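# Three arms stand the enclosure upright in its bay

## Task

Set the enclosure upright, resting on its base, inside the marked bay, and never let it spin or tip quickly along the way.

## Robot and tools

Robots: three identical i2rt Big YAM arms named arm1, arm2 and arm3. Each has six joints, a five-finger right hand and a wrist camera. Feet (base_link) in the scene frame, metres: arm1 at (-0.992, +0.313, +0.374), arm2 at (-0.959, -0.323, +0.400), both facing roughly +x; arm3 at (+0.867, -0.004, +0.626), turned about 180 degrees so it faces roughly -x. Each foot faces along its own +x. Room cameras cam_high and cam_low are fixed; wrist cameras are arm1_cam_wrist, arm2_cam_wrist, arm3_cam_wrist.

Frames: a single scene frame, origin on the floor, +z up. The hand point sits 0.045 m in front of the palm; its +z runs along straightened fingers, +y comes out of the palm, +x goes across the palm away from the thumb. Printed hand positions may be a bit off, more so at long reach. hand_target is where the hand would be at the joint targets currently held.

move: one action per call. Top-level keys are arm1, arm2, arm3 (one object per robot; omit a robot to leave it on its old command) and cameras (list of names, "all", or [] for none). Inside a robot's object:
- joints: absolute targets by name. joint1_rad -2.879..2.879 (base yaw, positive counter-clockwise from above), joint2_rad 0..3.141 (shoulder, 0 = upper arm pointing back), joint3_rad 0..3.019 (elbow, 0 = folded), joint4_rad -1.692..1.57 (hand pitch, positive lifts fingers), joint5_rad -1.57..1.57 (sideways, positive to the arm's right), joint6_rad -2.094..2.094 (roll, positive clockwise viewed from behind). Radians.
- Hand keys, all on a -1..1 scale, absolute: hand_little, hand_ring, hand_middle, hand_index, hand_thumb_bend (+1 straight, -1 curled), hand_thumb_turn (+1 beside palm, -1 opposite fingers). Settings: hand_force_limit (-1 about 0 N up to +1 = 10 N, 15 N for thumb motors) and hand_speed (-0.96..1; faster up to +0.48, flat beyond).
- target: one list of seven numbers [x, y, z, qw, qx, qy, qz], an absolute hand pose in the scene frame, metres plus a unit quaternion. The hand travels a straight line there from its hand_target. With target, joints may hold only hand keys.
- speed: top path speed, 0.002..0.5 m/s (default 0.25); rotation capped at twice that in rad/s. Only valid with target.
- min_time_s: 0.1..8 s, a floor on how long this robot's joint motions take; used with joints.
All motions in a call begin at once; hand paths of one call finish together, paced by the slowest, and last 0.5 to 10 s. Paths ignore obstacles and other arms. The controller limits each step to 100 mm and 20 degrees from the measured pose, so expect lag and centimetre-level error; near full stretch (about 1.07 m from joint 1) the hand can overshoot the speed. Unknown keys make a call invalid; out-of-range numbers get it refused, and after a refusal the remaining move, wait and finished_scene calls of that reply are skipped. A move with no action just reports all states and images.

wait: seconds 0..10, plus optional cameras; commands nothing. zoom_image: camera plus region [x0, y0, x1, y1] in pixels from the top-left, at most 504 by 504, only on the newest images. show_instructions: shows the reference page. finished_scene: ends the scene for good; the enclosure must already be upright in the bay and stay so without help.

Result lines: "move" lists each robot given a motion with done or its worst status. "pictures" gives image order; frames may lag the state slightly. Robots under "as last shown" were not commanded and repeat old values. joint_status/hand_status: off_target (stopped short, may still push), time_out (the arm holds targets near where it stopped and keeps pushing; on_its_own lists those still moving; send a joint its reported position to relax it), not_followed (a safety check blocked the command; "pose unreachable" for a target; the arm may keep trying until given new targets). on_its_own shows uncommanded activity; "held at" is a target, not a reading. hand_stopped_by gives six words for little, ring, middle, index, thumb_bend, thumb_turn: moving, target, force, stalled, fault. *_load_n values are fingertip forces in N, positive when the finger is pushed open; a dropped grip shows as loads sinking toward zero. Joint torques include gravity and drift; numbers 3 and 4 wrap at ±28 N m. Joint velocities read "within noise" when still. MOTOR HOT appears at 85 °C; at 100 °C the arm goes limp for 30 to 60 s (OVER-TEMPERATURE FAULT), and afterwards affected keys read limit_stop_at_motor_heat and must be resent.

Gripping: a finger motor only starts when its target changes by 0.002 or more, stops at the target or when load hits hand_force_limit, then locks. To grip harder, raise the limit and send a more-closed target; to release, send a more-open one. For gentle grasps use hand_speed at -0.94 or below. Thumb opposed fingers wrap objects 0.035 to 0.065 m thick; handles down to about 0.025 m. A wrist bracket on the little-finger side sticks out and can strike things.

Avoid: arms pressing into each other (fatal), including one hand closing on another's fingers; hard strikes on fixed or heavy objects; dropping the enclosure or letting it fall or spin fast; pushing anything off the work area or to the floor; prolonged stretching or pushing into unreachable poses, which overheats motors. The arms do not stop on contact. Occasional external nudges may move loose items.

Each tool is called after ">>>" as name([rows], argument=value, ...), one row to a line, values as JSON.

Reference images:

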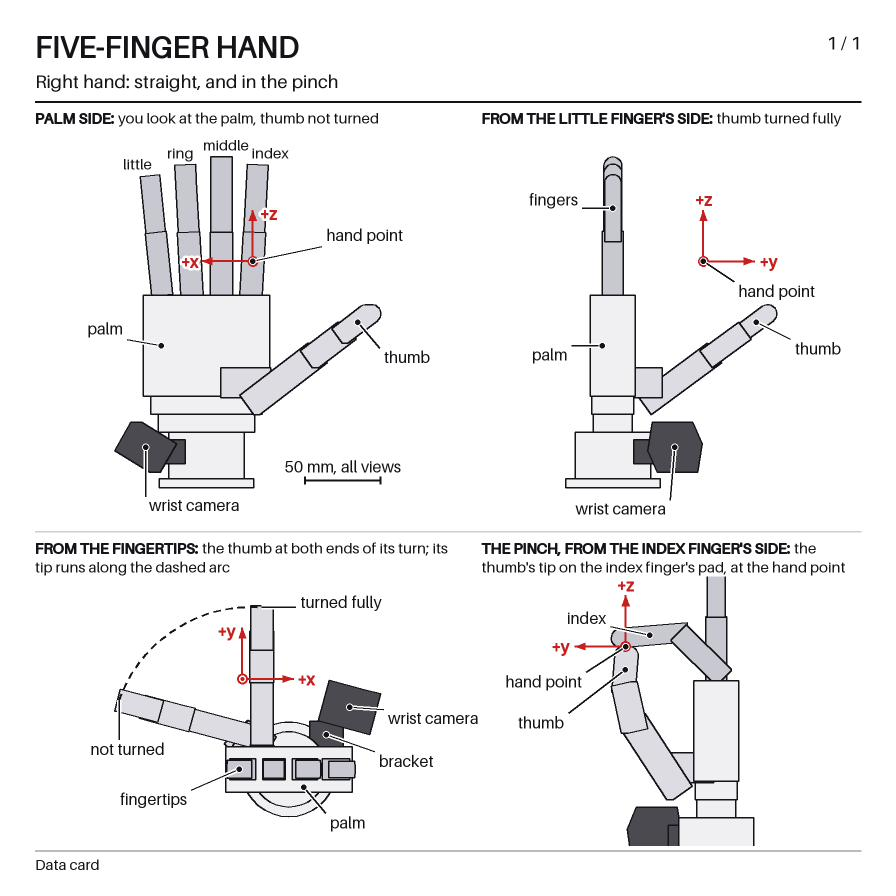

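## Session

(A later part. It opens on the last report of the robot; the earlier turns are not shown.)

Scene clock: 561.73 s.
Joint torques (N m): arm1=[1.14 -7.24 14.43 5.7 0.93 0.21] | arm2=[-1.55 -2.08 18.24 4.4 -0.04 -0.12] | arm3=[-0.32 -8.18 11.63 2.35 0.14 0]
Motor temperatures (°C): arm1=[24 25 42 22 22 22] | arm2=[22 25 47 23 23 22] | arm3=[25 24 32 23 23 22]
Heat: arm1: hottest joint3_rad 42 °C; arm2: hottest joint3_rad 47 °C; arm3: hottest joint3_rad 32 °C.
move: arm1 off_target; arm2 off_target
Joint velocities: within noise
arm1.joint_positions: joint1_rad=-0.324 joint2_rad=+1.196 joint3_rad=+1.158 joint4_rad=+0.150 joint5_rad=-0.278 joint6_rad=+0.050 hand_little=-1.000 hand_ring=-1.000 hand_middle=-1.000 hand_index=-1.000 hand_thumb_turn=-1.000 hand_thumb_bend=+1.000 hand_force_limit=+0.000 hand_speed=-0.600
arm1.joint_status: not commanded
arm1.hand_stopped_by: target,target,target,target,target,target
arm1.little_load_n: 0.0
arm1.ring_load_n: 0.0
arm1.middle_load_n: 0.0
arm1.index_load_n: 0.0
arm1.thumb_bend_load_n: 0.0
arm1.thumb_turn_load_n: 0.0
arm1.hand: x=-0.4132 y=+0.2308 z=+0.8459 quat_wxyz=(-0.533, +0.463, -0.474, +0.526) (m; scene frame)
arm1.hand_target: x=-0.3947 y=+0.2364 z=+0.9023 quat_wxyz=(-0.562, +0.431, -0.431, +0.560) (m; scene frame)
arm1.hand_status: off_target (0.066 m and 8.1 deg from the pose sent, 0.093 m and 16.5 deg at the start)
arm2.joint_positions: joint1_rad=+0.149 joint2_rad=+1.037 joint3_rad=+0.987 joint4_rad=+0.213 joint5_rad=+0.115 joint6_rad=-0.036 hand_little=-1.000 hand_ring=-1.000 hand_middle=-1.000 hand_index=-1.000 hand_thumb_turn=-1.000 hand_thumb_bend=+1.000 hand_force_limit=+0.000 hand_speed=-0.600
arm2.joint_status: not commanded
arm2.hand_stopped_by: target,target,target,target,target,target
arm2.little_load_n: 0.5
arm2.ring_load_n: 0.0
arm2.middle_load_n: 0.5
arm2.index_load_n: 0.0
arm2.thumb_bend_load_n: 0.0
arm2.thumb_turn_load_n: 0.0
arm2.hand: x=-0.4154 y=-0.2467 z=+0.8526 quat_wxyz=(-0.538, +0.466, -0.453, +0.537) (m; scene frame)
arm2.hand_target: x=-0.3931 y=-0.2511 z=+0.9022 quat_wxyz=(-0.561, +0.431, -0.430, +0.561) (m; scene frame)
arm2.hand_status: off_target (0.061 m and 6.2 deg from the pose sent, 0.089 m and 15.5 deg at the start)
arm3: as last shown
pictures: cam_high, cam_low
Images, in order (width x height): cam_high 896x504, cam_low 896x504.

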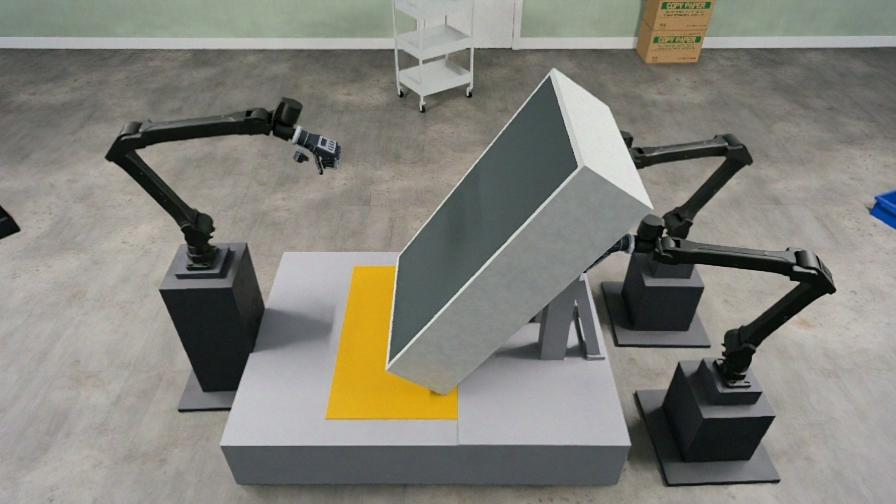

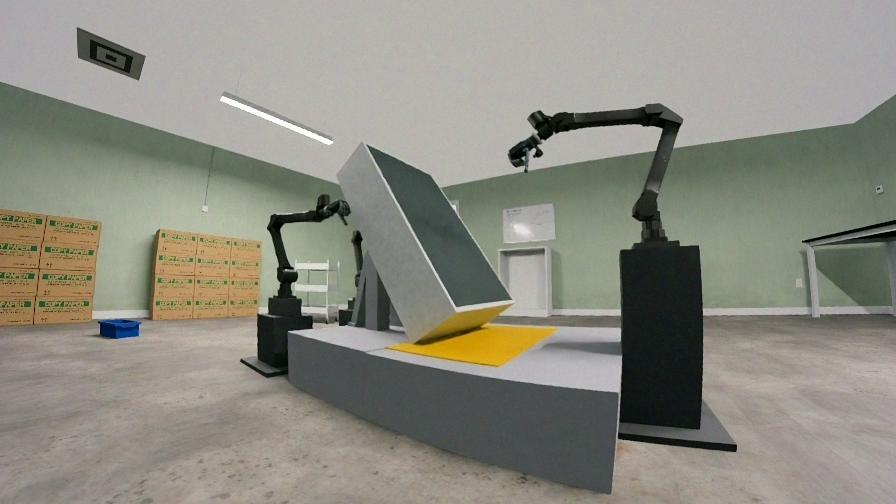

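>>> move(arm1={"target": [-0.345, 0.235, 0.923, 0.5495, -0.445, 0.445, -0.5495], "speed": 0.06}, arm2={"target": [-0.345, -0.25, 0.923, 0.5495, -0.445, 0.445, -0.5495], "speed": 0.06}, cameras=["cam_low", "cam_high"])

Scene clock: 578.53 s.
Joint torques (N m): arm1=[1.79 -8.88 19.02 2.88 0.8 0.09] | arm2=[-1.49 -0.85 21.9 2.39 0.07 -0.02] | arm3=[-0.26 -8.18 11.55 2.47 0.13 -0.03]
Motor temperatures (°C): arm1=[24 25 40 22 22 22] | arm2=[22 25 47 23 23 22] | arm3=[25 24 32 23 23 22]
Heat: arm1: hottest joint3_rad 40 °C; arm2: hottest joint3_rad 47 °C; arm3: hottest joint3_rad 32 °C.
move: arm1 off_target; arm2 off_target
Joint velocities: within noise
arm1.joint_positions: joint1_rad=-0.311 joint2_rad=+1.287 joint3_rad=+1.253 joint4_rad=+0.104 joint5_rad=-0.255 joint6_rad=+0.047 hand_little=-1.000 hand_ring=-1.000 hand_middle=-1.000 hand_index=-1.000 hand_thumb_turn=-1.000 hand_thumb_bend=+1.000 hand_force_limit=+0.000 hand_speed=-0.600
arm1.joint_status: not commanded
arm1.hand_stopped_by: target,target,target,target,target,target
arm1.little_load_n: 0.0
arm1.ring_load_n: 0.0
arm1.middle_load_n: 0.0
arm1.index_load_n: 0.5
arm1.thumb_bend_load_n: 0.0
arm1.thumb_turn_load_n: 0.0
arm1.hand: x=-0.3794 y=+0.2250 z=+0.8423 quat_wxyz=(-0.524, +0.468, -0.490, +0.517) (m; scene frame)
arm1.hand_target: x=-0.3600 y=+0.2370 z=+0.9188 quat_wxyz=(-0.551, +0.444, -0.445, +0.549) (m; scene frame)
arm1.hand_status: off_target (0.088 m and 7.5 deg from the pose sent, 0.103 m and 5.1 deg at the start; pose on its path clipped on 6 of 53 steps)
arm2.joint_positions: joint1_rad=+0.139 joint2_rad=+1.104 joint3_rad=+1.090 joint4_rad=+0.154 joint5_rad=+0.102 joint6_rad=-0.036 hand_little=-1.000 hand_ring=-1.000 hand_middle=-1.000 hand_index=-1.000 hand_thumb_turn=-1.000 hand_thumb_bend=+1.000 hand_force_limit=+0.000 hand_speed=-0.600
arm2.joint_status: not commanded
arm2.hand_stopped_by: target,target,target,target,target,target
arm2.little_load_n: 0.0
arm2.ring_load_n: 0.0
arm2.middle_load_n: 0.0
arm2.index_load_n: 0.0
arm2.thumb_bend_load_n: 0.0
arm2.thumb_turn_load_n: 0.0
arm2.hand: x=-0.3907 y=-0.2471 z=+0.8677 quat_wxyz=(-0.532, +0.474, -0.457, +0.532) (m; scene frame)
arm2.hand_target: x=-0.3564 y=-0.2516 z=+0.9183 quat_wxyz=(-0.550, +0.445, -0.445, +0.550) (m; scene frame)
arm2.hand_status: off_target (0.072 m and 4.6 deg from the pose sent, 0.100 m and 3.2 deg at the start)
arm3: as last shown
pictures: cam_high, cam_low
Images, in order (width x height): cam_high 896x504, cam_low 896x504.

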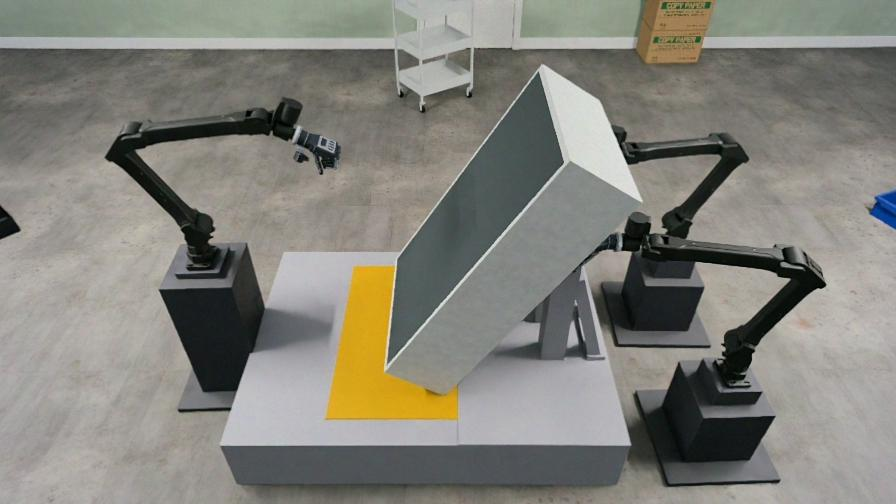

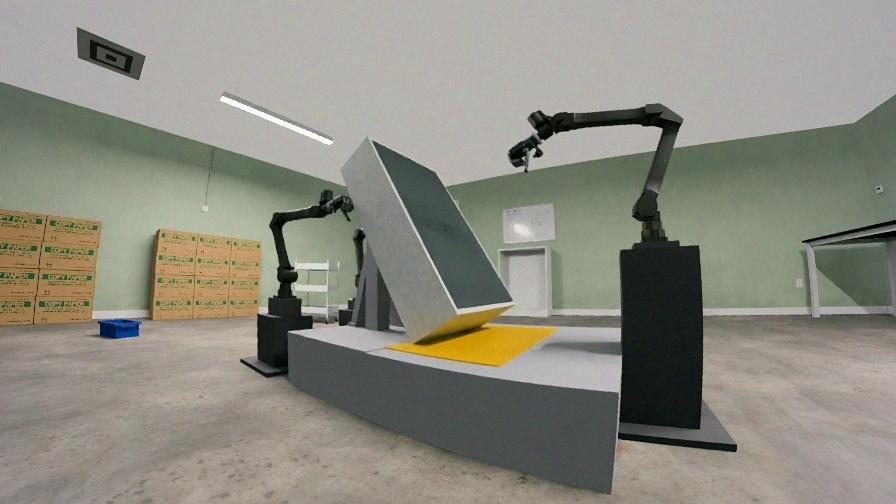

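>>> move(arm1={"target": [-0.305, 0.235, 0.935, 0.5213, -0.4777, 0.4777, -0.5213], "speed": 0.06}, arm2={"target": [-0.308, -0.25, 0.943, 0.5213, -0.4777, 0.4777, -0.5213], "speed": 0.06}, arm3={"target": [0.14, -0.075, 0.995, 0.2988, -0.6409, -0.6409, 0.2988], "speed": 0.15}, cameras=["cam_low", "cam_high"])

Scene clock: 638.43 s.
Joint torques (N m): arm1=[1.38 -11.69 17.05 2.92 0.55 0.04] | arm2=[-2.73 -5.42 19.4 2.66 0.04 0.06] | arm3=[-0.44 -18.26 14.95 1.07 -0.06 -0.06]
Motor temperatures (°C): arm1=[24 25 43 22 23 22] | arm2=[22 24 49 23 23 22] | arm3=[25 24 33 23 23 22]
Heat: arm1: hottest joint3_rad 43 °C; arm2: hottest joint3_rad 49 °C; arm3: hottest joint3_rad 33 °C.
move: arm1 off_target; arm2 off_target; arm3 off_target
Joint velocities: within noise
arm1.joint_positions: joint1_rad=-0.282 joint2_rad=+1.430 joint3_rad=+1.543 joint4_rad=-0.146 joint5_rad=-0.231 joint6_rad=+0.019 hand_little=-1.000 hand_ring=-1.000 hand_middle=-1.000 hand_index=-1.000 hand_thumb_turn=-1.000 hand_thumb_bend=+1.000 hand_force_limit=+0.000 hand_speed=-0.600
arm1.joint_status: not commanded
arm1.hand_stopped_by: target,target,target,target,target,target
arm1.little_load_n: 0.0
arm1.ring_load_n: 0.0
arm1.middle_load_n: 0.0
arm1.index_load_n: 0.5
arm1.thumb_bend_load_n: 0.0
arm1.thumb_turn_load_n: 0.0
arm1.hand: x=-0.3310 y=+0.2248 z=+0.8742 quat_wxyz=(-0.499, +0.494, -0.514, +0.492) (m; scene frame)
arm1.hand_target: x=-0.3144 y=+0.2362 z=+0.9324 quat_wxyz=(-0.522, +0.477, -0.478, +0.521) (m; scene frame)
arm1.hand_status: off_target (0.067 m and 6.2 deg from the pose sent, 0.119 m and 1.8 deg at the start)
arm2.joint_positions: joint1_rad=+0.126 joint2_rad=+1.261 joint3_rad=+1.384 joint4_rad=-0.098 joint5_rad=+0.097 joint6_rad=-0.032 hand_little=-1.000 hand_ring=-1.000 hand_middle=-1.000 hand_index=-1.000 hand_thumb_turn=-1.000 hand_thumb_bend=+1.000 hand_force_limit=+0.000 hand_speed=-0.600
arm2.joint_status: not commanded
arm2.hand_stopped_by: target,target,target,target,target,target
arm2.little_load_n: 0.0
arm2.ring_load_n: 0.0
arm2.middle_load_n: 0.0
arm2.index_load_n: 0.0
arm2.thumb_bend_load_n: 0.0
arm2.thumb_turn_load_n: 0.0
arm2.hand: x=-0.3384 y=-0.2472 z=+0.9007 quat_wxyz=(-0.501, +0.505, -0.486, +0.508) (m; scene frame)
arm2.hand_target: x=-0.3142 y=-0.2508 z=+0.9405 quat_wxyz=(-0.522, +0.478, -0.477, +0.522) (m; scene frame)
arm2.hand_status: off_target (0.052 m and 4.3 deg from the pose sent, 0.112 m and 3.0 deg at the start)
arm3.joint_positions: joint1_rad=+0.038 joint2_rad=+1.851 joint3_rad=+2.096 joint4_rad=-0.992 joint5_rad=+0.050 joint6_rad=+0.039 hand_little=-1.000 hand_ring=-1.000 hand_middle=-1.000 hand_index=-1.000 hand_thumb_turn=-1.000 hand_thumb_bend=+1.000 hand_force_limit=+0.000 hand_speed=-0.600
arm3.joint_status: not commanded
arm3.hand_stopped_by: target,target,target,target,target,target
arm3.little_load_n: 0.0
arm3.ring_load_n: 0.0
arm3.middle_load_n: 0.0
arm3.index_load_n: 0.0
arm3.thumb_bend_load_n: 0.0
arm3.thumb_turn_load_n: 0.0
arm3.hand: x=+0.1507 y=-0.0802 z=+0.9691 quat_wxyz=(+0.285, -0.643, -0.652, +0.283) (m; scene frame)
arm3.hand_target: x=+0.1415 y=-0.0748 z=+0.9947 quat_wxyz=(+0.299, -0.641, -0.641, +0.299) (m; scene frame)
arm3.hand_status: off_target (0.029 m and 2.7 deg from the pose sent, 0.217 m and 12.7 deg at the start)
pictures: cam_high, cam_low
Images, in order (width x height): cam_high 896x504, cam_low 896x504.

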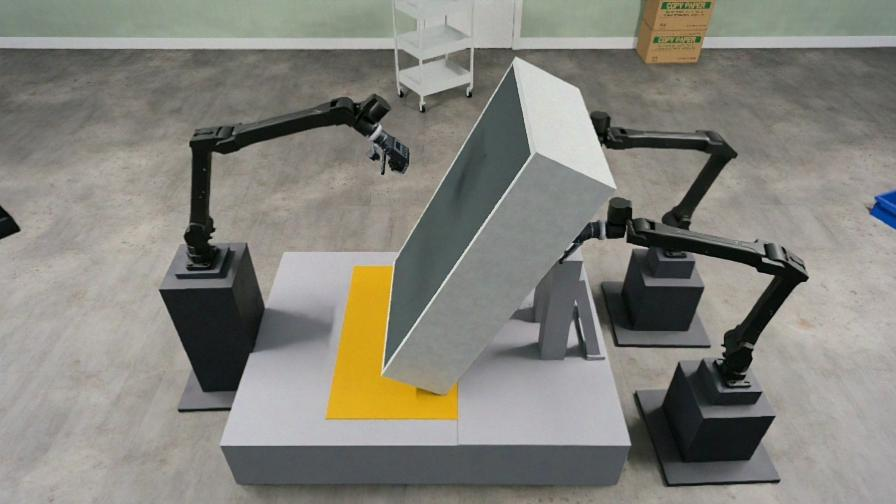

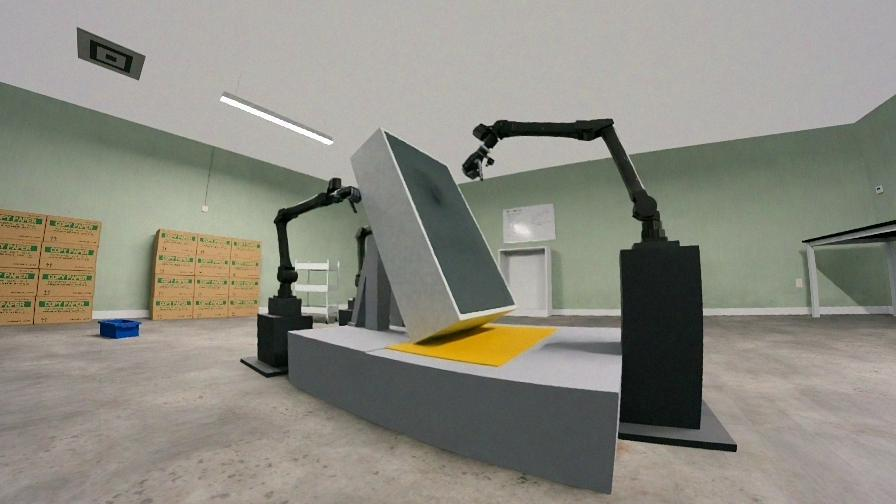

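>>> move(arm1={"target": [-0.252, 0.235, 0.95, 0.5, -0.5, 0.5, -0.5], "speed": 0.05}, arm2={"target": [-0.259, -0.25, 0.96, 0.5, -0.5, 0.5, -0.5], "speed": 0.05}, arm3={"target": [0.045, -0.075, 0.995, 0.3536, -0.6124, -0.6124, 0.3536], "speed": 0.15}, cameras=["cam_low", "cam_high"])

Scene clock: 656.90 s.
Joint torques (N m): arm1=[1.03 -15.5 15.21 2.7 0.34 -0.02] | arm2=[-1.26 -10.75 15.65 1.92 0.06 0.05] | arm3=[-0.56 -20.72 15.04 2.03 0.01 -0.2]
Motor temperatures (°C): arm1=[24 25 45 22 22 22] | arm2=[22 24 50 23 23 22] | arm3=[25 24 33 22 23 22]
Heat: arm1: hottest joint3_rad 45 °C; arm2: hottest joint3_rad 50 °C; arm3: hottest joint3_rad 33 °C.
move: arm1 off_target; arm2 off_target; arm3 off_target
Joint velocities: within noise
arm1.joint_positions: joint1_rad=-0.254 joint2_rad=+1.633 joint3_rad=+1.903 joint4_rad=-0.370 joint5_rad=-0.203 joint6_rad=+0.005 hand_little=-1.000 hand_ring=-1.000 hand_middle=-1.000 hand_index=-1.000 hand_thumb_turn=-1.000 hand_thumb_bend=+1.000 hand_force_limit=+0.000 hand_speed=-0.600
arm1.joint_status: not commanded
arm1.hand_stopped_by: target,target,target,target,target,target
arm1.little_load_n: 0.0
arm1.ring_load_n: 0.0
arm1.middle_load_n: 0.0
arm1.index_load_n: 0.0
arm1.thumb_bend_load_n: 0.0
arm1.thumb_turn_load_n: 0.0
arm1.hand: x=-0.2693 y=+0.2246 z=+0.9057 quat_wxyz=(-0.482, +0.511, -0.530, +0.475) (m; scene frame)
arm1.hand_target: x=-0.2577 y=+0.2357 z=+0.9483 quat_wxyz=(-0.501, +0.499, -0.500, +0.500) (m; scene frame)
arm1.hand_status: off_target (0.049 m and 5.0 deg from the pose sent, 0.110 m and 1.9 deg at the start)
arm2.joint_positions: joint1_rad=+0.114 joint2_rad=+1.466 joint3_rad=+1.718 joint4_rad=-0.282 joint5_rad=+0.089 joint6_rad=-0.019 hand_little=-1.000 hand_ring=-1.000 hand_middle=-1.000 hand_index=-1.000 hand_thumb_turn=-1.000 hand_thumb_bend=+1.000 hand_force_limit=+0.000 hand_speed=-0.600
arm2.joint_status: not commanded
arm2.hand_stopped_by: target,target,target,target,target,target
arm2.little_load_n: 0.0
arm2.ring_load_n: 0.0
arm2.middle_load_n: 0.0
arm2.index_load_n: 0.0
arm2.thumb_bend_load_n: 0.0
arm2.thumb_turn_load_n: 0.0
arm2.hand: x=-0.2714 y=-0.2460 z=+0.9362 quat_wxyz=(-0.488, +0.516, -0.502, +0.493) (m; scene frame)
arm2.hand_target: x=-0.2608 y=-0.2503 z=+0.9592 quat_wxyz=(-0.500, +0.500, -0.500, +0.500) (m; scene frame)
arm2.hand_status: off_target (0.027 m and 2.4 deg from the pose sent, 0.099 m and 1.9 deg at the start)
arm3.joint_positions: joint1_rad=+0.032 joint2_rad=+2.037 joint3_rad=+2.295 joint4_rad=-0.849 joint5_rad=+0.050 joint6_rad=+0.038 hand_little=-1.000 hand_ring=-1.000 hand_middle=-1.000 hand_index=-1.000 hand_thumb_turn=-1.000 hand_thumb_bend=+1.000 hand_force_limit=+0.000 hand_speed=-0.600
arm3.joint_status: not commanded
arm3.hand_stopped_by: target,target,target,target,target,target
arm3.little_load_n: 0.0
arm3.ring_load_n: 0.0
arm3.middle_load_n: 0.0
arm3.index_load_n: 0.0
arm3.thumb_bend_load_n: 0.0
arm3.thumb_turn_load_n: 0.5
arm3.hand: x=+0.0577 y=-0.0823 z=+0.9642 quat_wxyz=(+0.332, -0.623, -0.624, +0.335) (m; scene frame)
arm3.hand_target: x=+0.0474 y=-0.0749 z=+0.9949 quat_wxyz=(+0.354, -0.612, -0.612, +0.354) (m; scene frame)
arm3.hand_status: off_target (0.034 m and 3.7 deg from the pose sent, 0.109 m and 12.6 deg at the start)
pictures: cam_high, cam_low
Images, in order (width x height): cam_high 896x504, cam_low 896x504.

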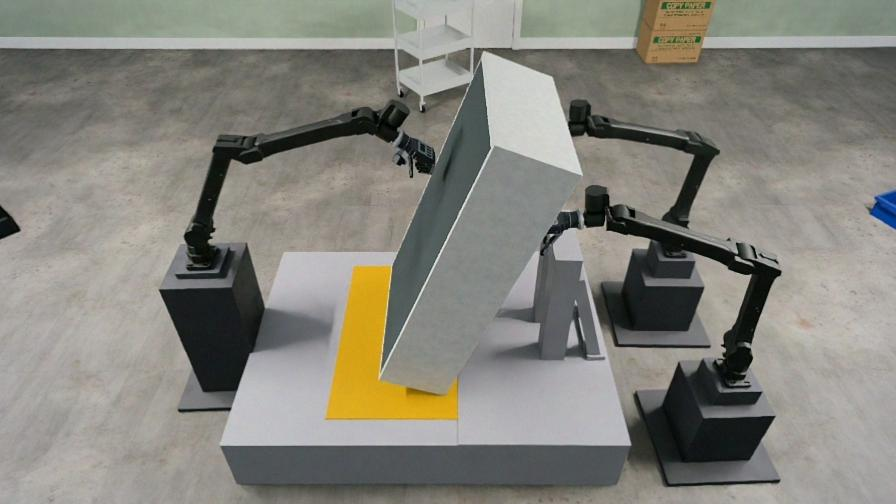

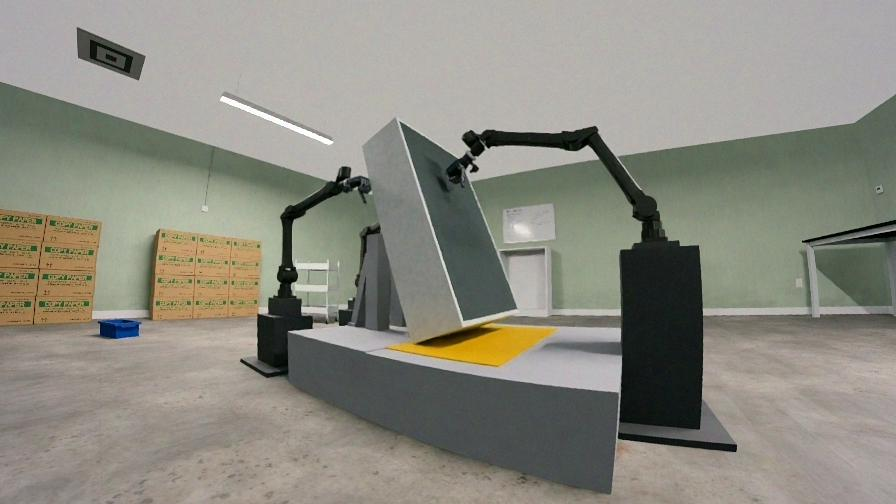

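>>> move(arm3={"target": [0.015, -0.075, 0.99, 0.3536, -0.6124, -0.6124, 0.3536], "speed": 0.05}, cameras=["cam_high"])

>>> zoom_image(camera="cam_high", region=[340, 50, 640, 270])

Scene clock: 665.50 s.
Joint torques (N m): arm1=[0.91 -15.5 15.2 2.71 0.33 -0.03] | arm2=[-1.67 -10.87 15.79 1.76 0.11 -0.02] | arm3=[0.09 -22.48 14.72 1.29 -0.06 -0.17]
Motor temperatures (°C): arm1=[24 25 44 22 22 22] | arm2=[22 24 48 23 23 22] | arm3=[25 26 34 22 23 22]
Heat: arm1: hottest joint3_rad 44 °C; arm2: hottest joint3_rad 48 °C; arm3: hottest joint3_rad 34 °C.
move: arm3 off_target
Joint velocities: within noise
arm1, arm2: as last shown
arm3.joint_positions: joint1_rad=+0.030 joint2_rad=+2.185 joint3_rad=+2.539 joint4_rad=-0.923 joint5_rad=+0.050 joint6_rad=+0.037 hand_little=-1.000 hand_ring=-1.000 hand_middle=-1.000 hand_index=-1.000 hand_thumb_turn=-1.000 hand_thumb_bend=+1.000 hand_force_limit=+0.000 hand_speed=-0.600
arm3.joint_status: not commanded
arm3.hand_stopped_by: target,target,target,target,target,target
arm3.little_load_n: 0.0
arm3.ring_load_n: 0.0
arm3.middle_load_n: 0.0
arm3.index_load_n: 0.0
arm3.thumb_bend_load_n: 0.5
arm3.thumb_turn_load_n: 0.0
arm3.hand: x=+0.0215 y=-0.0828 z=+0.9661 quat_wxyz=(+0.339, -0.619, -0.620, +0.342) (m; scene frame)
arm3.hand_target: x=+0.0164 y=-0.0750 z=+0.9896 quat_wxyz=(+0.354, -0.612, -0.612, +0.354) (m; scene frame)
arm3.hand_status: off_target (0.026 m and 2.4 deg from the pose sent, 0.050 m and 3.7 deg at the start)
pictures: cam_high
Images, in order (width x height): cam_high 896x504.

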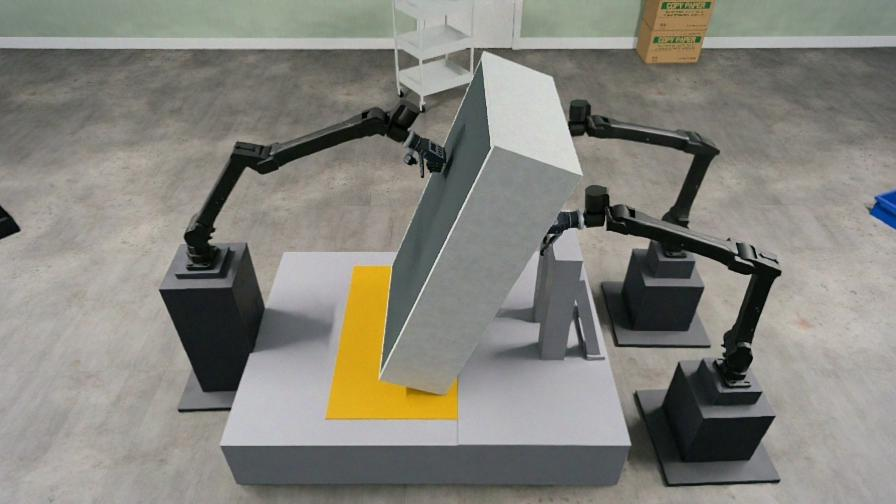

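Scaled by 1.680 from the camera's 896x504 image, which has a finer 1280x720 frame.

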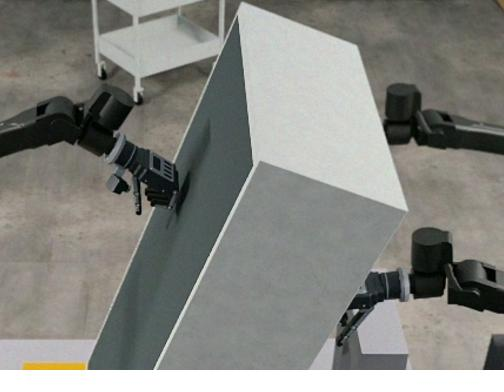

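>>> move(arm1={"target": [-0.213, 0.235, 0.955, 0.5, -0.5, 0.5, -0.5], "speed": 0.04}, arm2={"target": [-0.215, -0.25, 0.971, 0.5, -0.5, 0.5, -0.5], "speed": 0.04}, arm3={"target": [0.069, -0.075, 0.99, 0.2988, -0.6409, -0.6409, 0.2988], "speed": 0.04}, cameras=["cam_high"])

>>> zoom_image(camera="cam_high", region=[340, 50, 640, 270])

Scene clock: 684.27 s.
Joint torques (N m): arm1=[0.79 -18.2 13.94 2.21 0.21 -0.03] | arm2=[-1.26 -12.63 14.19 1.29 -0.03 0] | arm3=[-0.73 -23.88 14.17 1.52 -0.02 -0.1]
Motor temperatures (°C): arm1=[24 25 43 22 22 22] | arm2=[22 25 47 23 23 22] | arm3=[25 28 35 22 23 22]
Heat: arm1: hottest joint3_rad 43 °C; arm2: hottest joint3_rad 47 °C; arm3: hottest joint3_rad 35 °C.
move: arm1 off_target; arm2 off_target; arm3 off_target
Joint velocities: within noise
arm1.joint_positions: joint1_rad=-0.239 joint2_rad=+1.774 joint3_rad=+2.118 joint4_rad=-0.420 joint5_rad=-0.186 joint6_rad=+0.005 hand_little=-1.000 hand_ring=-1.000 hand_middle=-1.000 hand_index=-1.000 hand_thumb_turn=-1.000 hand_thumb_bend=+1.000 hand_force_limit=+0.000 hand_speed=-0.600
arm1.joint_status: not commanded
arm1.hand_stopped_by: target,target,target,target,target,target
arm1.little_load_n: 0.0
arm1.ring_load_n: 0.0
arm1.middle_load_n: 0.0
arm1.index_load_n: 0.0
arm1.thumb_bend_load_n: 0.0
arm1.thumb_turn_load_n: 0.0
arm1.hand: x=-0.2236 y=+0.2240 z=+0.9225 quat_wxyz=(-0.486, +0.507, -0.523, +0.483) (m; scene frame)
arm1.hand_target: x=-0.2164 y=+0.2353 z=+0.9538 quat_wxyz=(-0.500, +0.499, -0.500, +0.500) (m; scene frame)
arm1.hand_status: off_target (0.036 m and 3.7 deg from the pose sent, 0.076 m and 5.0 deg at the start)
arm2.joint_positions: joint1_rad=+0.107 joint2_rad=+1.598 joint3_rad=+1.927 joint4_rad=-0.325 joint5_rad=+0.083 joint6_rad=-0.015 hand_little=-1.000 hand_ring=-1.000 hand_middle=-1.000 hand_index=-1.000 hand_thumb_turn=-1.000 hand_thumb_bend=+1.000 hand_force_limit=+0.000 hand_speed=-0.600
arm2.joint_status: not commanded
arm2.hand_stopped_by: target,target,target,target,target,target
arm2.little_load_n: 0.0
arm2.ring_load_n: 0.0
arm2.middle_load_n: 0.0
arm2.index_load_n: 0.0
arm2.thumb_bend_load_n: 0.0
arm2.thumb_turn_load_n: 0.0
arm2.hand: x=-0.2272 y=-0.2454 z=+0.9662 quat_wxyz=(-0.498, +0.506, -0.496, +0.500) (m; scene frame)
arm2.hand_target: x=-0.2157 y=-0.2502 z=+0.9707 quat_wxyz=(-0.500, +0.500, -0.500, +0.500) (m; scene frame)
arm2.hand_status: off_target (0.014 m and 0.9 deg from the pose sent, 0.066 m and 2.4 deg at the start)
arm3.joint_positions: joint1_rad=+0.030 joint2_rad=+2.183 joint3_rad=+2.585 joint4_rad=-1.183 joint5_rad=+0.044 joint6_rad=+0.037 hand_little=-1.000 hand_ring=-1.000 hand_middle=-1.000 hand_index=-1.000 hand_thumb_turn=-1.000 hand_thumb_bend=+1.000 hand_force_limit=+0.000 hand_speed=-0.600
arm3.joint_status: not commanded
arm3.hand_stopped_by: target,target,target,target,target,target
arm3.little_load_n: 0.0
arm3.ring_load_n: 0.0
arm3.middle_load_n: 0.0
arm3.index_load_n: 0.0
arm3.thumb_bend_load_n: 0.0
arm3.thumb_turn_load_n: 0.0
arm3.hand: x=+0.0744 y=-0.0805 z=+0.9466 quat_wxyz=(+0.274, -0.649, -0.656, +0.272) (m; scene frame)
arm3.hand_target: x=+0.0716 y=-0.0750 z=+0.9894 quat_wxyz=(+0.299, -0.641, -0.641, +0.299) (m; scene frame)
arm3.hand_status: off_target (0.044 m and 4.6 deg from the pose sent, 0.054 m and 7.6 deg at the start)
pictures: cam_high
Images, in order (width x height): cam_high 896x504.

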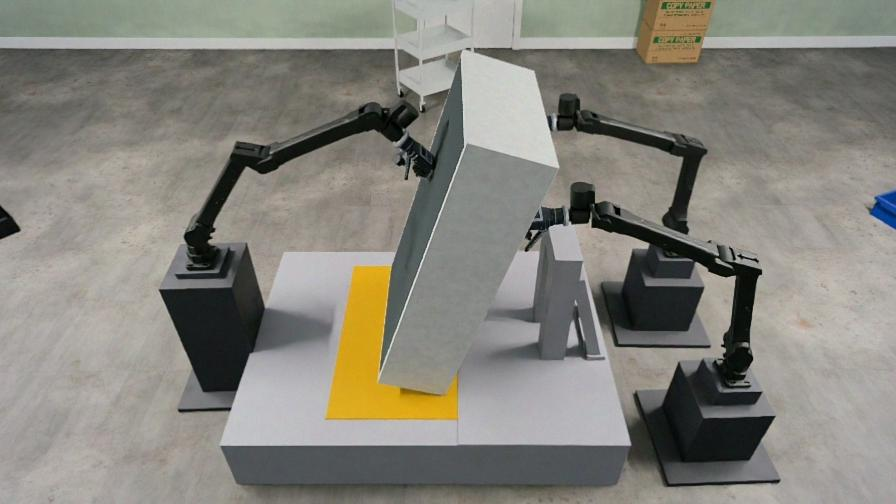

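Scaled by 1.680 from the camera's 896x504 image, which has a finer 1280x720 frame.

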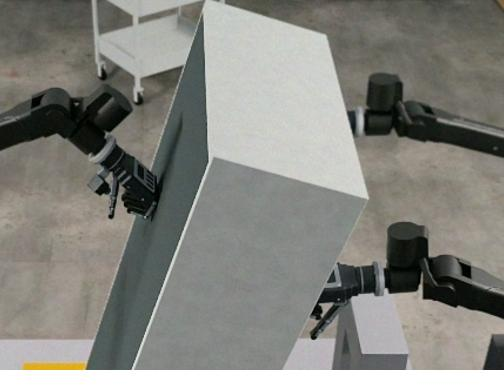

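>>> move(cameras=["cam_high"])

Scene clock: 711.50 s.
Joint torques (N m): arm1=[0.67 -18.2 13.85 2.26 0.2 -0.03] | arm2=[-2.02 -12.86 14.06 1.18 -0.01 -0.03] | arm3=[-0.21 -23.65 14.23 1.61 0 -0.09]
Motor temperatures (°C): arm1=[24 25 43 22 22 22] | arm2=[22 26 42 23 23 22] | arm3=[25 27 34 22 23 22]
Heat: arm1: hottest joint3_rad 43 °C; arm2: hottest joint3_rad 42 °C; arm3: hottest joint3_rad 34 °C.
Joint velocities: within noise
arm1.joint_positions: joint1_rad=-0.239 joint2_rad=+1.774 joint3_rad=+2.118 joint4_rad=-0.420 joint5_rad=-0.186 joint6_rad=+0.005 hand_little=-1.000 hand_ring=-1.000 hand_middle=-1.000 hand_index=-1.000 hand_thumb_turn=-1.000 hand_thumb_bend=+1.000 hand_force_limit=+0.000 hand_speed=-0.600
arm1.joint_status: not commanded
arm1.hand_stopped_by: target,target,target,target,target,target
arm1.little_load_n: 0.0
arm1.ring_load_n: 0.0
arm1.middle_load_n: 0.5
arm1.index_load_n: 0.0
arm1.thumb_bend_load_n: 0.0
arm1.thumb_turn_load_n: 0.0
arm1.hand: x=-0.2236 y=+0.2240 z=+0.9225 quat_wxyz=(-0.486, +0.507, -0.523, +0.483) (m; scene frame)
arm1.hand_target: x=-0.2164 y=+0.2353 z=+0.9538 quat_wxyz=(-0.501, +0.499, -0.500, +0.500) (m; scene frame)
arm1.hand_status: off_target (0.036 m and 3.7 deg from the pose sent, 0.076 m and 5.0 deg at the start)
arm2.joint_positions: joint1_rad=+0.107 joint2_rad=+1.598 joint3_rad=+1.927 joint4_rad=-0.326 joint5_rad=+0.083 joint6_rad=-0.015 hand_little=-1.000 hand_ring=-1.000 hand_middle=-1.000 hand_index=-1.000 hand_thumb_turn=-1.000 hand_thumb_bend=+1.000 hand_force_limit=+0.000 hand_speed=-0.600
arm2.joint_status: not commanded
arm2.hand_stopped_by: target,target,target,target,target,target
arm2.little_load_n: 0.0
arm2.ring_load_n: 0.0
arm2.middle_load_n: 0.0
arm2.index_load_n: 0.0
arm2.thumb_bend_load_n: 0.0
arm2.thumb_turn_load_n: 0.0
arm2.hand: x=-0.2272 y=-0.2455 z=+0.9661 quat_wxyz=(-0.498, +0.506, -0.496, +0.500) (m; scene frame)
arm2.hand_target: x=-0.2157 y=-0.2502 z=+0.9706 quat_wxyz=(-0.500, +0.500, -0.500, +0.500) (m; scene frame)
arm2.hand_status: off_target (0.014 m and 0.9 deg from the pose sent, 0.066 m and 2.4 deg at the start)
arm3.joint_positions: joint1_rad=+0.030 joint2_rad=+2.183 joint3_rad=+2.585 joint4_rad=-1.183 joint5_rad=+0.044 joint6_rad=+0.037 hand_little=-1.000 hand_ring=-1.000 hand_middle=-1.000 hand_index=-1.000 hand_thumb_turn=-1.000 hand_thumb_bend=+1.000 hand_force_limit=+0.000 hand_speed=-0.600
arm3.joint_status: not commanded
arm3.hand_stopped_by: target,target,target,target,target,target
arm3.little_load_n: 0.0
arm3.ring_load_n: 0.0
arm3.middle_load_n: 0.0
arm3.index_load_n: 0.0
arm3.thumb_bend_load_n: 0.0
arm3.thumb_turn_load_n: 0.0
arm3.hand: x=+0.0744 y=-0.0805 z=+0.9466 quat_wxyz=(+0.274, -0.649, -0.656, +0.272) (m; scene frame)
arm3.hand_target: x=+0.0716 y=-0.0750 z=+0.9894 quat_wxyz=(+0.299, -0.641, -0.641, +0.299) (m; scene frame)
arm3.hand_status: off_target (0.044 m and 4.6 deg from the pose sent, 0.054 m and 7.6 deg at the start)
pictures: cam_high
Images, in order (width x height): cam_high 896x504.

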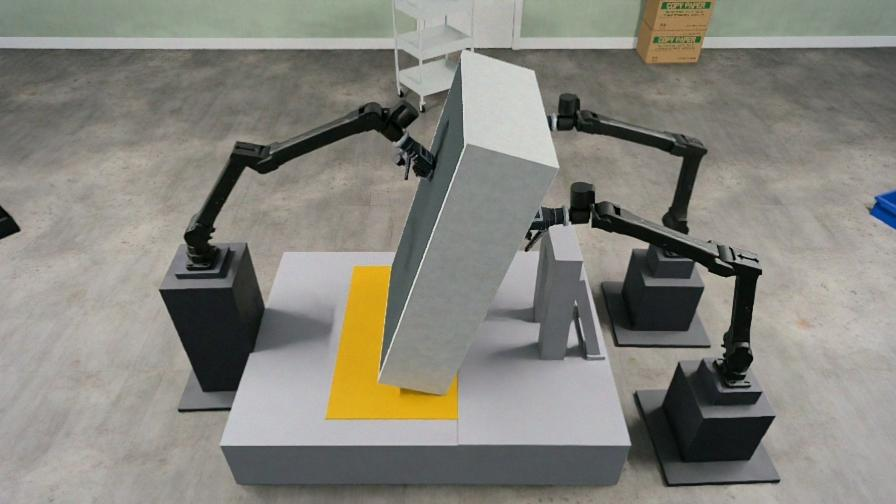

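>>> move(arm1={"target": [-0.186, 0.235, 0.963, 0.5, -0.5, 0.5, -0.5], "speed": 0.03}, arm2={"target": [-0.194, -0.25, 0.979, 0.5, -0.5, 0.5, -0.5], "speed": 0.03}, arm3={"target": [0.094, -0.075, 0.987, 0.2988, -0.6409, -0.6409, 0.2988], "speed": 0.03}, cameras=["cam_high"])

Scene clock: 720.33 s.
Joint torques (N m): arm1=[0.38 -20.66 12.01 1.44 0.11 -0.03] | arm2=[-1.85 -13.45 14.06 1.29 -0.02 0.04] | arm3=[-0.09 -21.19 9.09 3.26 0.05 -0.12]
Motor temperatures (°C): arm1=[24 26 43 22 22 22] | arm2=[22 26 42 23 23 22] | arm3=[25 28 33 22 23 22]
Heat: arm1: hottest joint3_rad 43 °C; arm2: hottest joint3_rad 42 °C; arm3: hottest joint3_rad 33 °C.
move: arm1 off_target; arm2 off_target; arm3 off_target
Joint velocities: within noise
arm1.joint_positions: joint1_rad=-0.224 joint2_rad=+1.908 joint3_rad=+2.351 joint4_rad=-0.486 joint5_rad=-0.176 joint6_rad=+0.005 hand_little=-1.000 hand_ring=-1.000 hand_middle=-1.000 hand_index=-1.000 hand_thumb_turn=-1.000 hand_thumb_bend=+1.000 hand_force_limit=+0.000 hand_speed=-0.600
arm1.joint_status: not commanded
arm1.hand_stopped_by: target,target,target,target,target,target
arm1.little_load_n: 0.0
arm1.ring_load_n: 0.0
arm1.middle_load_n: 0.0
arm1.index_load_n: 0.0
arm1.thumb_bend_load_n: 0.0
arm1.thumb_turn_load_n: 0.0
arm1.hand: x=-0.1884 y=+0.2265 z=+0.9436 quat_wxyz=(-0.494, +0.501, -0.513, +0.492) (m; scene frame)
arm1.hand_target: x=-0.1873 y=+0.2350 z=+0.9624 quat_wxyz=(-0.500, +0.499, -0.500, +0.500) (m; scene frame)
arm1.hand_status: off_target (0.021 m and 1.8 deg from the pose sent, 0.056 m and 3.7 deg at the start)
arm2.joint_positions: joint1_rad=+0.105 joint2_rad=+1.669 joint3_rad=+2.043 joint4_rad=-0.369 joint5_rad=+0.080 joint6_rad=-0.015 hand_little=-1.000 hand_ring=-1.000 hand_middle=-1.000 hand_index=-1.000 hand_thumb_turn=-1.000 hand_thumb_bend=+1.000 hand_force_limit=+0.000 hand_speed=-0.600
arm2.joint_status: not commanded
arm2.hand_stopped_by: target,target,target,target,target,target
arm2.little_load_n: 0.0
arm2.ring_load_n: 0.5
arm2.middle_load_n: 0.0
arm2.index_load_n: 0.0
arm2.thumb_bend_load_n: 0.0
arm2.thumb_turn_load_n: 0.0
arm2.hand: x=-0.2065 y=-0.2451 z=+0.9765 quat_wxyz=(-0.498, +0.505, -0.496, +0.501) (m; scene frame)
arm2.hand_target: x=-0.1948 y=-0.2502 z=+0.9786 quat_wxyz=(-0.500, +0.500, -0.500, +0.500) (m; scene frame)
arm2.hand_status: off_target (0.014 m and 0.8 deg from the pose sent, 0.036 m and 0.9 deg at the start)
arm3.joint_positions: joint1_rad=+0.030 joint2_rad=+2.038 joint3_rad=+2.414 joint4_rad=-1.121 joint5_rad=+0.044 joint6_rad=+0.042 hand_little=-1.000 hand_ring=-1.000 hand_middle=-1.000 hand_index=-1.000 hand_thumb_turn=-1.000 hand_thumb_bend=+1.000 hand_force_limit=+0.000 hand_speed=-0.600
arm3.joint_status: not commanded
arm3.hand_stopped_by: target,target,target,target,target,target
arm3.little_load_n: 0.0
arm3.ring_load_n: 0.0
arm3.middle_load_n: 0.0
arm3.index_load_n: 0.0
arm3.thumb_bend_load_n: 0.0
arm3.thumb_turn_load_n: 0.0
arm3.hand: x=+0.1043 y=-0.0789 z=+0.9795 quat_wxyz=(+0.284, -0.646, -0.649, +0.285) (m; scene frame)
arm3.hand_target: x=+0.0945 y=-0.0750 z=+0.9870 quat_wxyz=(+0.299, -0.641, -0.641, +0.298) (m; scene frame)
arm3.hand_status: off_target (0.013 m and 2.6 deg from the pose sent, 0.045 m and 4.6 deg at the start)
pictures: cam_high
Images, in order (width x height): cam_high 896x504.

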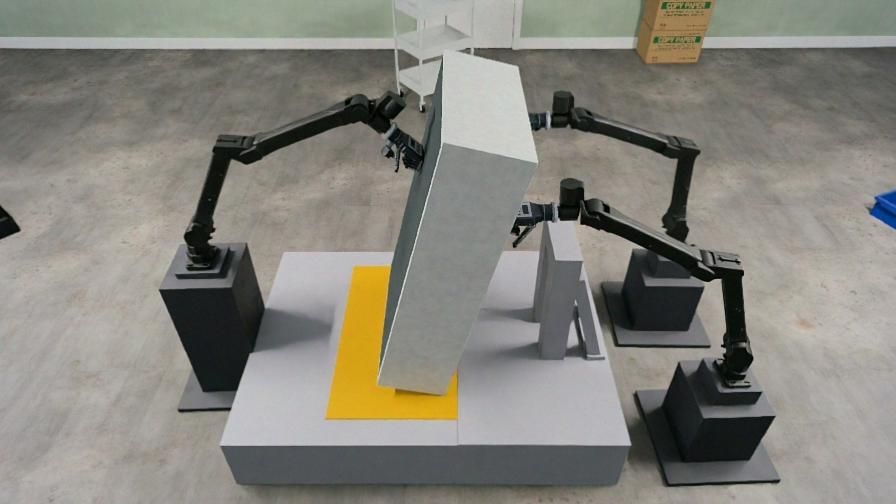

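>>> zoom_image(camera="cam_high", region=[340, 50, 640, 270])

Scaled by 1.680 from the camera's 896x504 image, which has a finer 1280x720 frame.

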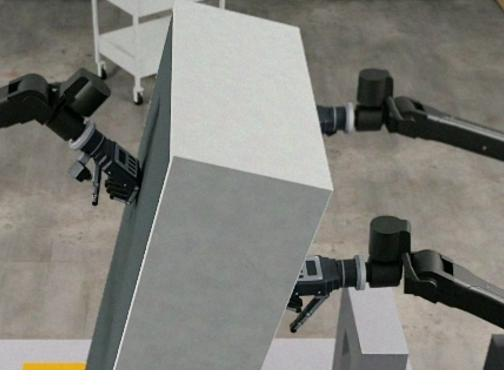

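>>> move(arm3={"target": [0.118, -0.075, 0.985, 0.2988, -0.6409, -0.6409, 0.2988], "speed": 0.025}, cameras=["cam_high"])

>>> zoom_image(camera="cam_high", region=[340, 50, 640, 270])

Scene clock: 741.37 s.
Joint torques (N m): arm1=[0.32 -20.72 12.07 1.46 0.11 -0.04] | arm2=[-1.44 -13.68 14.11 1.16 0.02 0] | arm3=[0.15 -18.2 10.85 4.53 0.13 -0.29]
Motor temperatures (°C): arm1=[24 27 41 22 22 22] | arm2=[22 27 41 23 23 22] | arm3=[25 28 33 23 23 22]
Heat: arm1: hottest joint3_rad 41 °C; arm2: hottest joint3_rad 41 °C; arm3: hottest joint3_rad 33 °C.
move: arm3 off_target
Joint velocities: within noise
arm1, arm2: as last shown
arm1.hand: x=-0.1885 y=+0.2265 z=+0.9440 quat_wxyz=(-0.494, +0.501, -0.512, +0.492) (m; scene frame)
arm2.ring_load_n: 0.0
arm3.joint_positions: joint1_rad=+0.032 joint2_rad=+1.913 joint3_rad=+2.222 joint4_rad=-1.087 joint5_rad=+0.044 joint6_rad=+0.062 hand_little=-1.000 hand_ring=-1.000 hand_middle=-1.000 hand_index=-1.000 hand_thumb_turn=-1.000 hand_thumb_bend=+1.000 hand_force_limit=+0.000 hand_speed=-0.600
arm3.joint_status: not commanded
arm3.hand_stopped_by: target,target,target,target,target,target
arm3.little_load_n: -0.5
arm3.ring_load_n: 0.5
arm3.middle_load_n: 0.0
arm3.index_load_n: 0.0
arm3.thumb_bend_load_n: 0.0
arm3.thumb_turn_load_n: 0.0
arm3.hand: x=+0.1429 y=-0.0796 z=+0.9771 quat_wxyz=(+0.271, -0.656, -0.648, +0.277) (m; scene frame)
arm3.hand_target: x=+0.1200 y=-0.0748 z=+0.9855 quat_wxyz=(+0.299, -0.641, -0.641, +0.298) (m; scene frame)
arm3.hand_status: off_target (0.027 m and 4.5 deg from the pose sent, 0.015 m and 2.6 deg at the start)
pictures: cam_high
Images, in order (width x height): cam_high 896x504.

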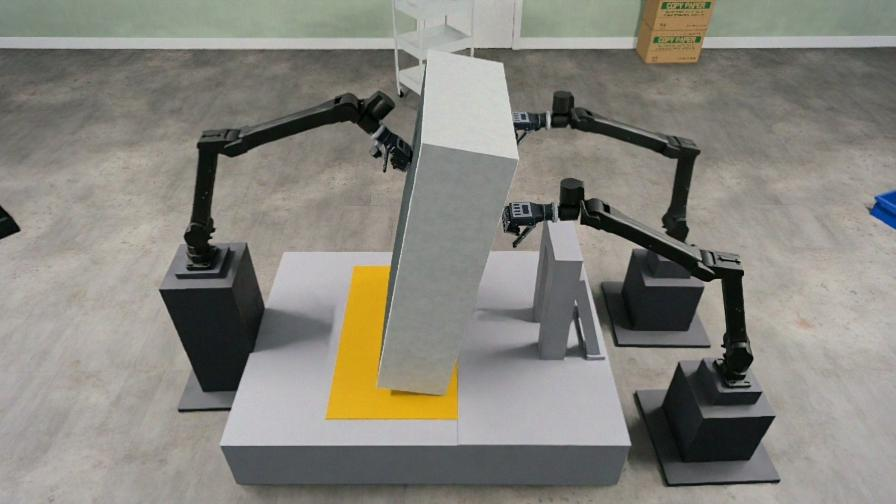

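Scaled by 1.680 from the camera's 896x504 image, which has a finer 1280x720 frame.

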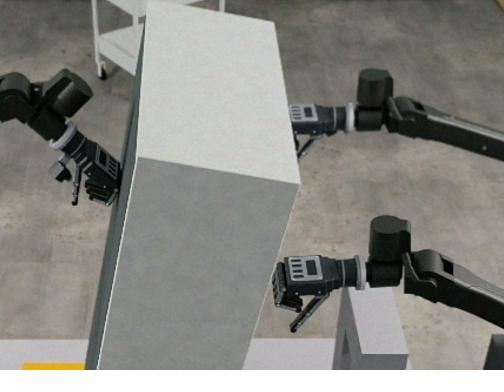

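>>> move(arm3={"target": [0.143, -0.075, 0.978, 0.2988, -0.6409, -0.6409, 0.2988], "speed": 0.025}, cameras=["cam_high"])

>>> zoom_image(camera="cam_high", region=[340, 50, 640, 270])

Scene clock: 760.37 s.
Joint torques (N m): arm1=[0.26 -20.78 12.08 1.47 0.1 -0.04] | arm2=[-2.02 -13.1 14.12 1.18 -0.01 0.03] | arm3=[-0.21 -13.68 13.01 7.21 0.26 -0.4]
Motor temperatures (°C): arm1=[24 27 40 22 22 22] | arm2=[22 27 41 23 23 22] | arm3=[25 28 32 23 23 22]
Heat: arm1: hottest joint3_rad 40 °C; arm2: hottest joint3_rad 41 °C; arm3: hottest joint3_rad 32 °C.
move: arm3 off_target
Joint velocities: within noise
arm1, arm2: as last shown
arm2.middle_load_n: 0.5
arm3.joint_positions: joint1_rad=+0.039 joint2_rad=+1.772 joint3_rad=+2.018 joint4_rad=-1.083 joint5_rad=+0.045 joint6_rad=+0.075 hand_little=-1.000 hand_ring=-1.000 hand_middle=-1.000 hand_index=-1.000 hand_thumb_turn=-1.000 hand_thumb_bend=+1.000 hand_force_limit=+0.000 hand_speed=-0.600
arm3.joint_status: not commanded
arm3.hand_stopped_by: target,target,target,target,target,target
arm3.little_load_n: 0.0
arm3.ring_load_n: 0.0
arm3.middle_load_n: 0.0
arm3.index_load_n: 0.0
arm3.thumb_bend_load_n: 0.0
arm3.thumb_turn_load_n: 0.0
arm3.hand: x=+0.1989 y=-0.0806 z=+0.9692 quat_wxyz=(+0.251, -0.665, -0.654, +0.258) (m; scene frame)
arm3.hand_target: x=+0.1506 y=-0.0741 z=+0.9790 quat_wxyz=(+0.298, -0.642, -0.641, +0.297) (m; scene frame)
arm3.hand_status: off_target (0.057 m and 7.9 deg from the pose sent, 0.005 m and 4.5 deg at the start)
pictures: cam_high
Images, in order (width x height): cam_high 896x504.

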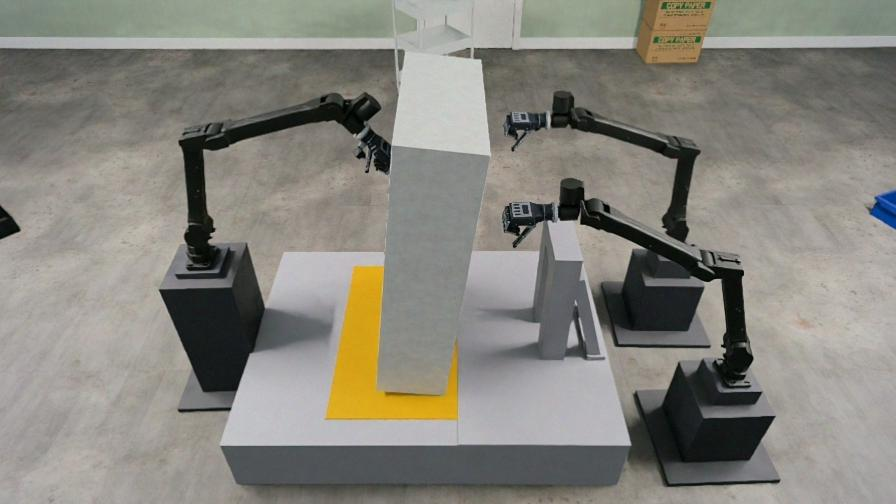

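Scaled by 1.680 from the camera's 896x504 image, which has a finer 1280x720 frame.

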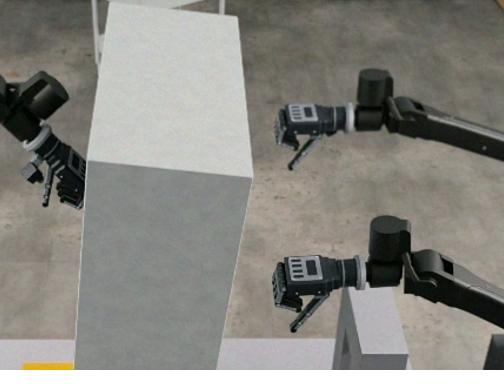

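>>> move(arm3={"target": [0.151, -0.075, 0.976, 0.2988, -0.6409, -0.6409, 0.2988], "speed": 0.01}, cameras=["cam_high"])

>>> zoom_image(camera="cam_high", region=[300, 230, 540, 430])

Scene clock: 794.97 s.
Joint torques (N m): arm1=[0.21 -20.66 12.08 1.46 0.11 -0.03] | arm2=[-1.08 -13.45 14.06 1.24 0.03 0.01] | arm3=[-0.97 -11.99 13.89 7.95 0.29 -0.45]
Motor temperatures (°C): arm1=[24 28 38 22 22 22] | arm2=[22 27 40 23 23 22] | arm3=[25 26 32 24 23 22]
Heat: arm1: hottest joint3_rad 38 °C; arm2: hottest joint3_rad 40 °C; arm3: hottest joint3_rad 32 °C.
move: arm3 off_target
Joint velocities: within noise
arm1, arm2: as last shown
arm1.thumb_turn_load_n: 0.5
arm2.middle_load_n: 0.0
arm3.joint_positions: joint1_rad=+0.041 joint2_rad=+1.728 joint3_rad=+1.956 joint4_rad=-1.083 joint5_rad=+0.046 joint6_rad=+0.077 hand_little=-1.000 hand_ring=-1.000 hand_middle=-1.000 hand_index=-1.000 hand_thumb_turn=-1.000 hand_thumb_bend=+1.000 hand_force_limit=+0.000 hand_speed=-0.600
arm3.joint_status: not commanded
arm3.hand_stopped_by: target,target,target,target,target,target
arm3.little_load_n: 0.0
arm3.ring_load_n: 0.0
arm3.middle_load_n: 0.0
arm3.index_load_n: 0.0
arm3.thumb_bend_load_n: 0.0
arm3.thumb_turn_load_n: 0.0
arm3.hand: x=+0.2175 y=-0.0808 z=+0.9658 quat_wxyz=(+0.245, -0.668, -0.656, +0.252) (m; scene frame)
arm3.hand_target: x=+0.1611 y=-0.0737 z=+0.9774 quat_wxyz=(+0.298, -0.642, -0.641, +0.296) (m; scene frame)
arm3.hand_status: off_target (0.068 m and 8.9 deg from the pose sent, 0.049 m and 7.9 deg at the start)
pictures: cam_high
Images, in order (width x height): cam_high 896x504.

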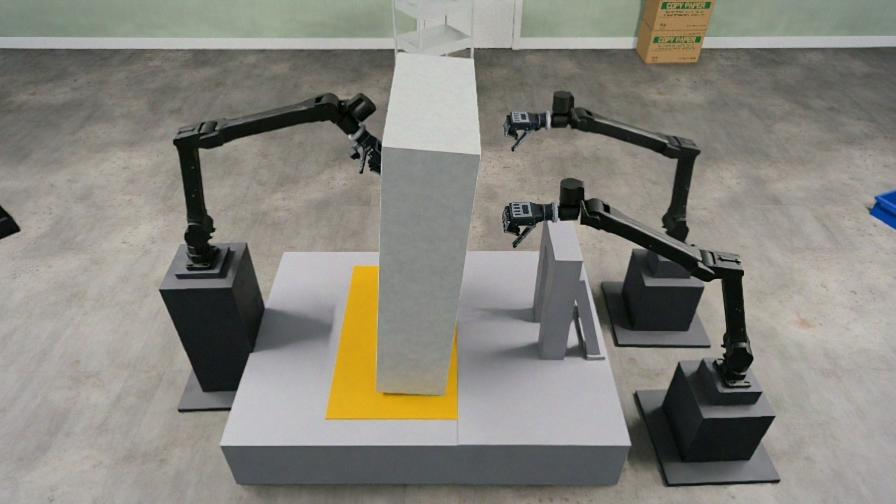

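Scaled by 2.100 from the camera's 896x504 image, which has a finer 1280x720 frame.

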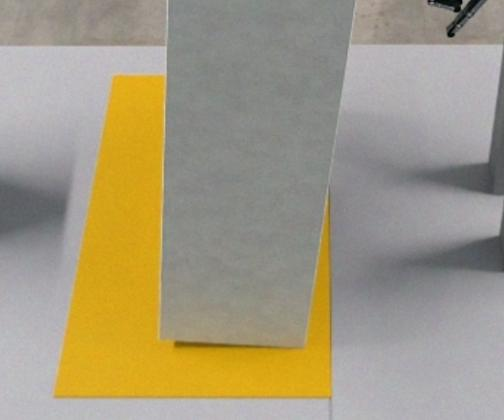

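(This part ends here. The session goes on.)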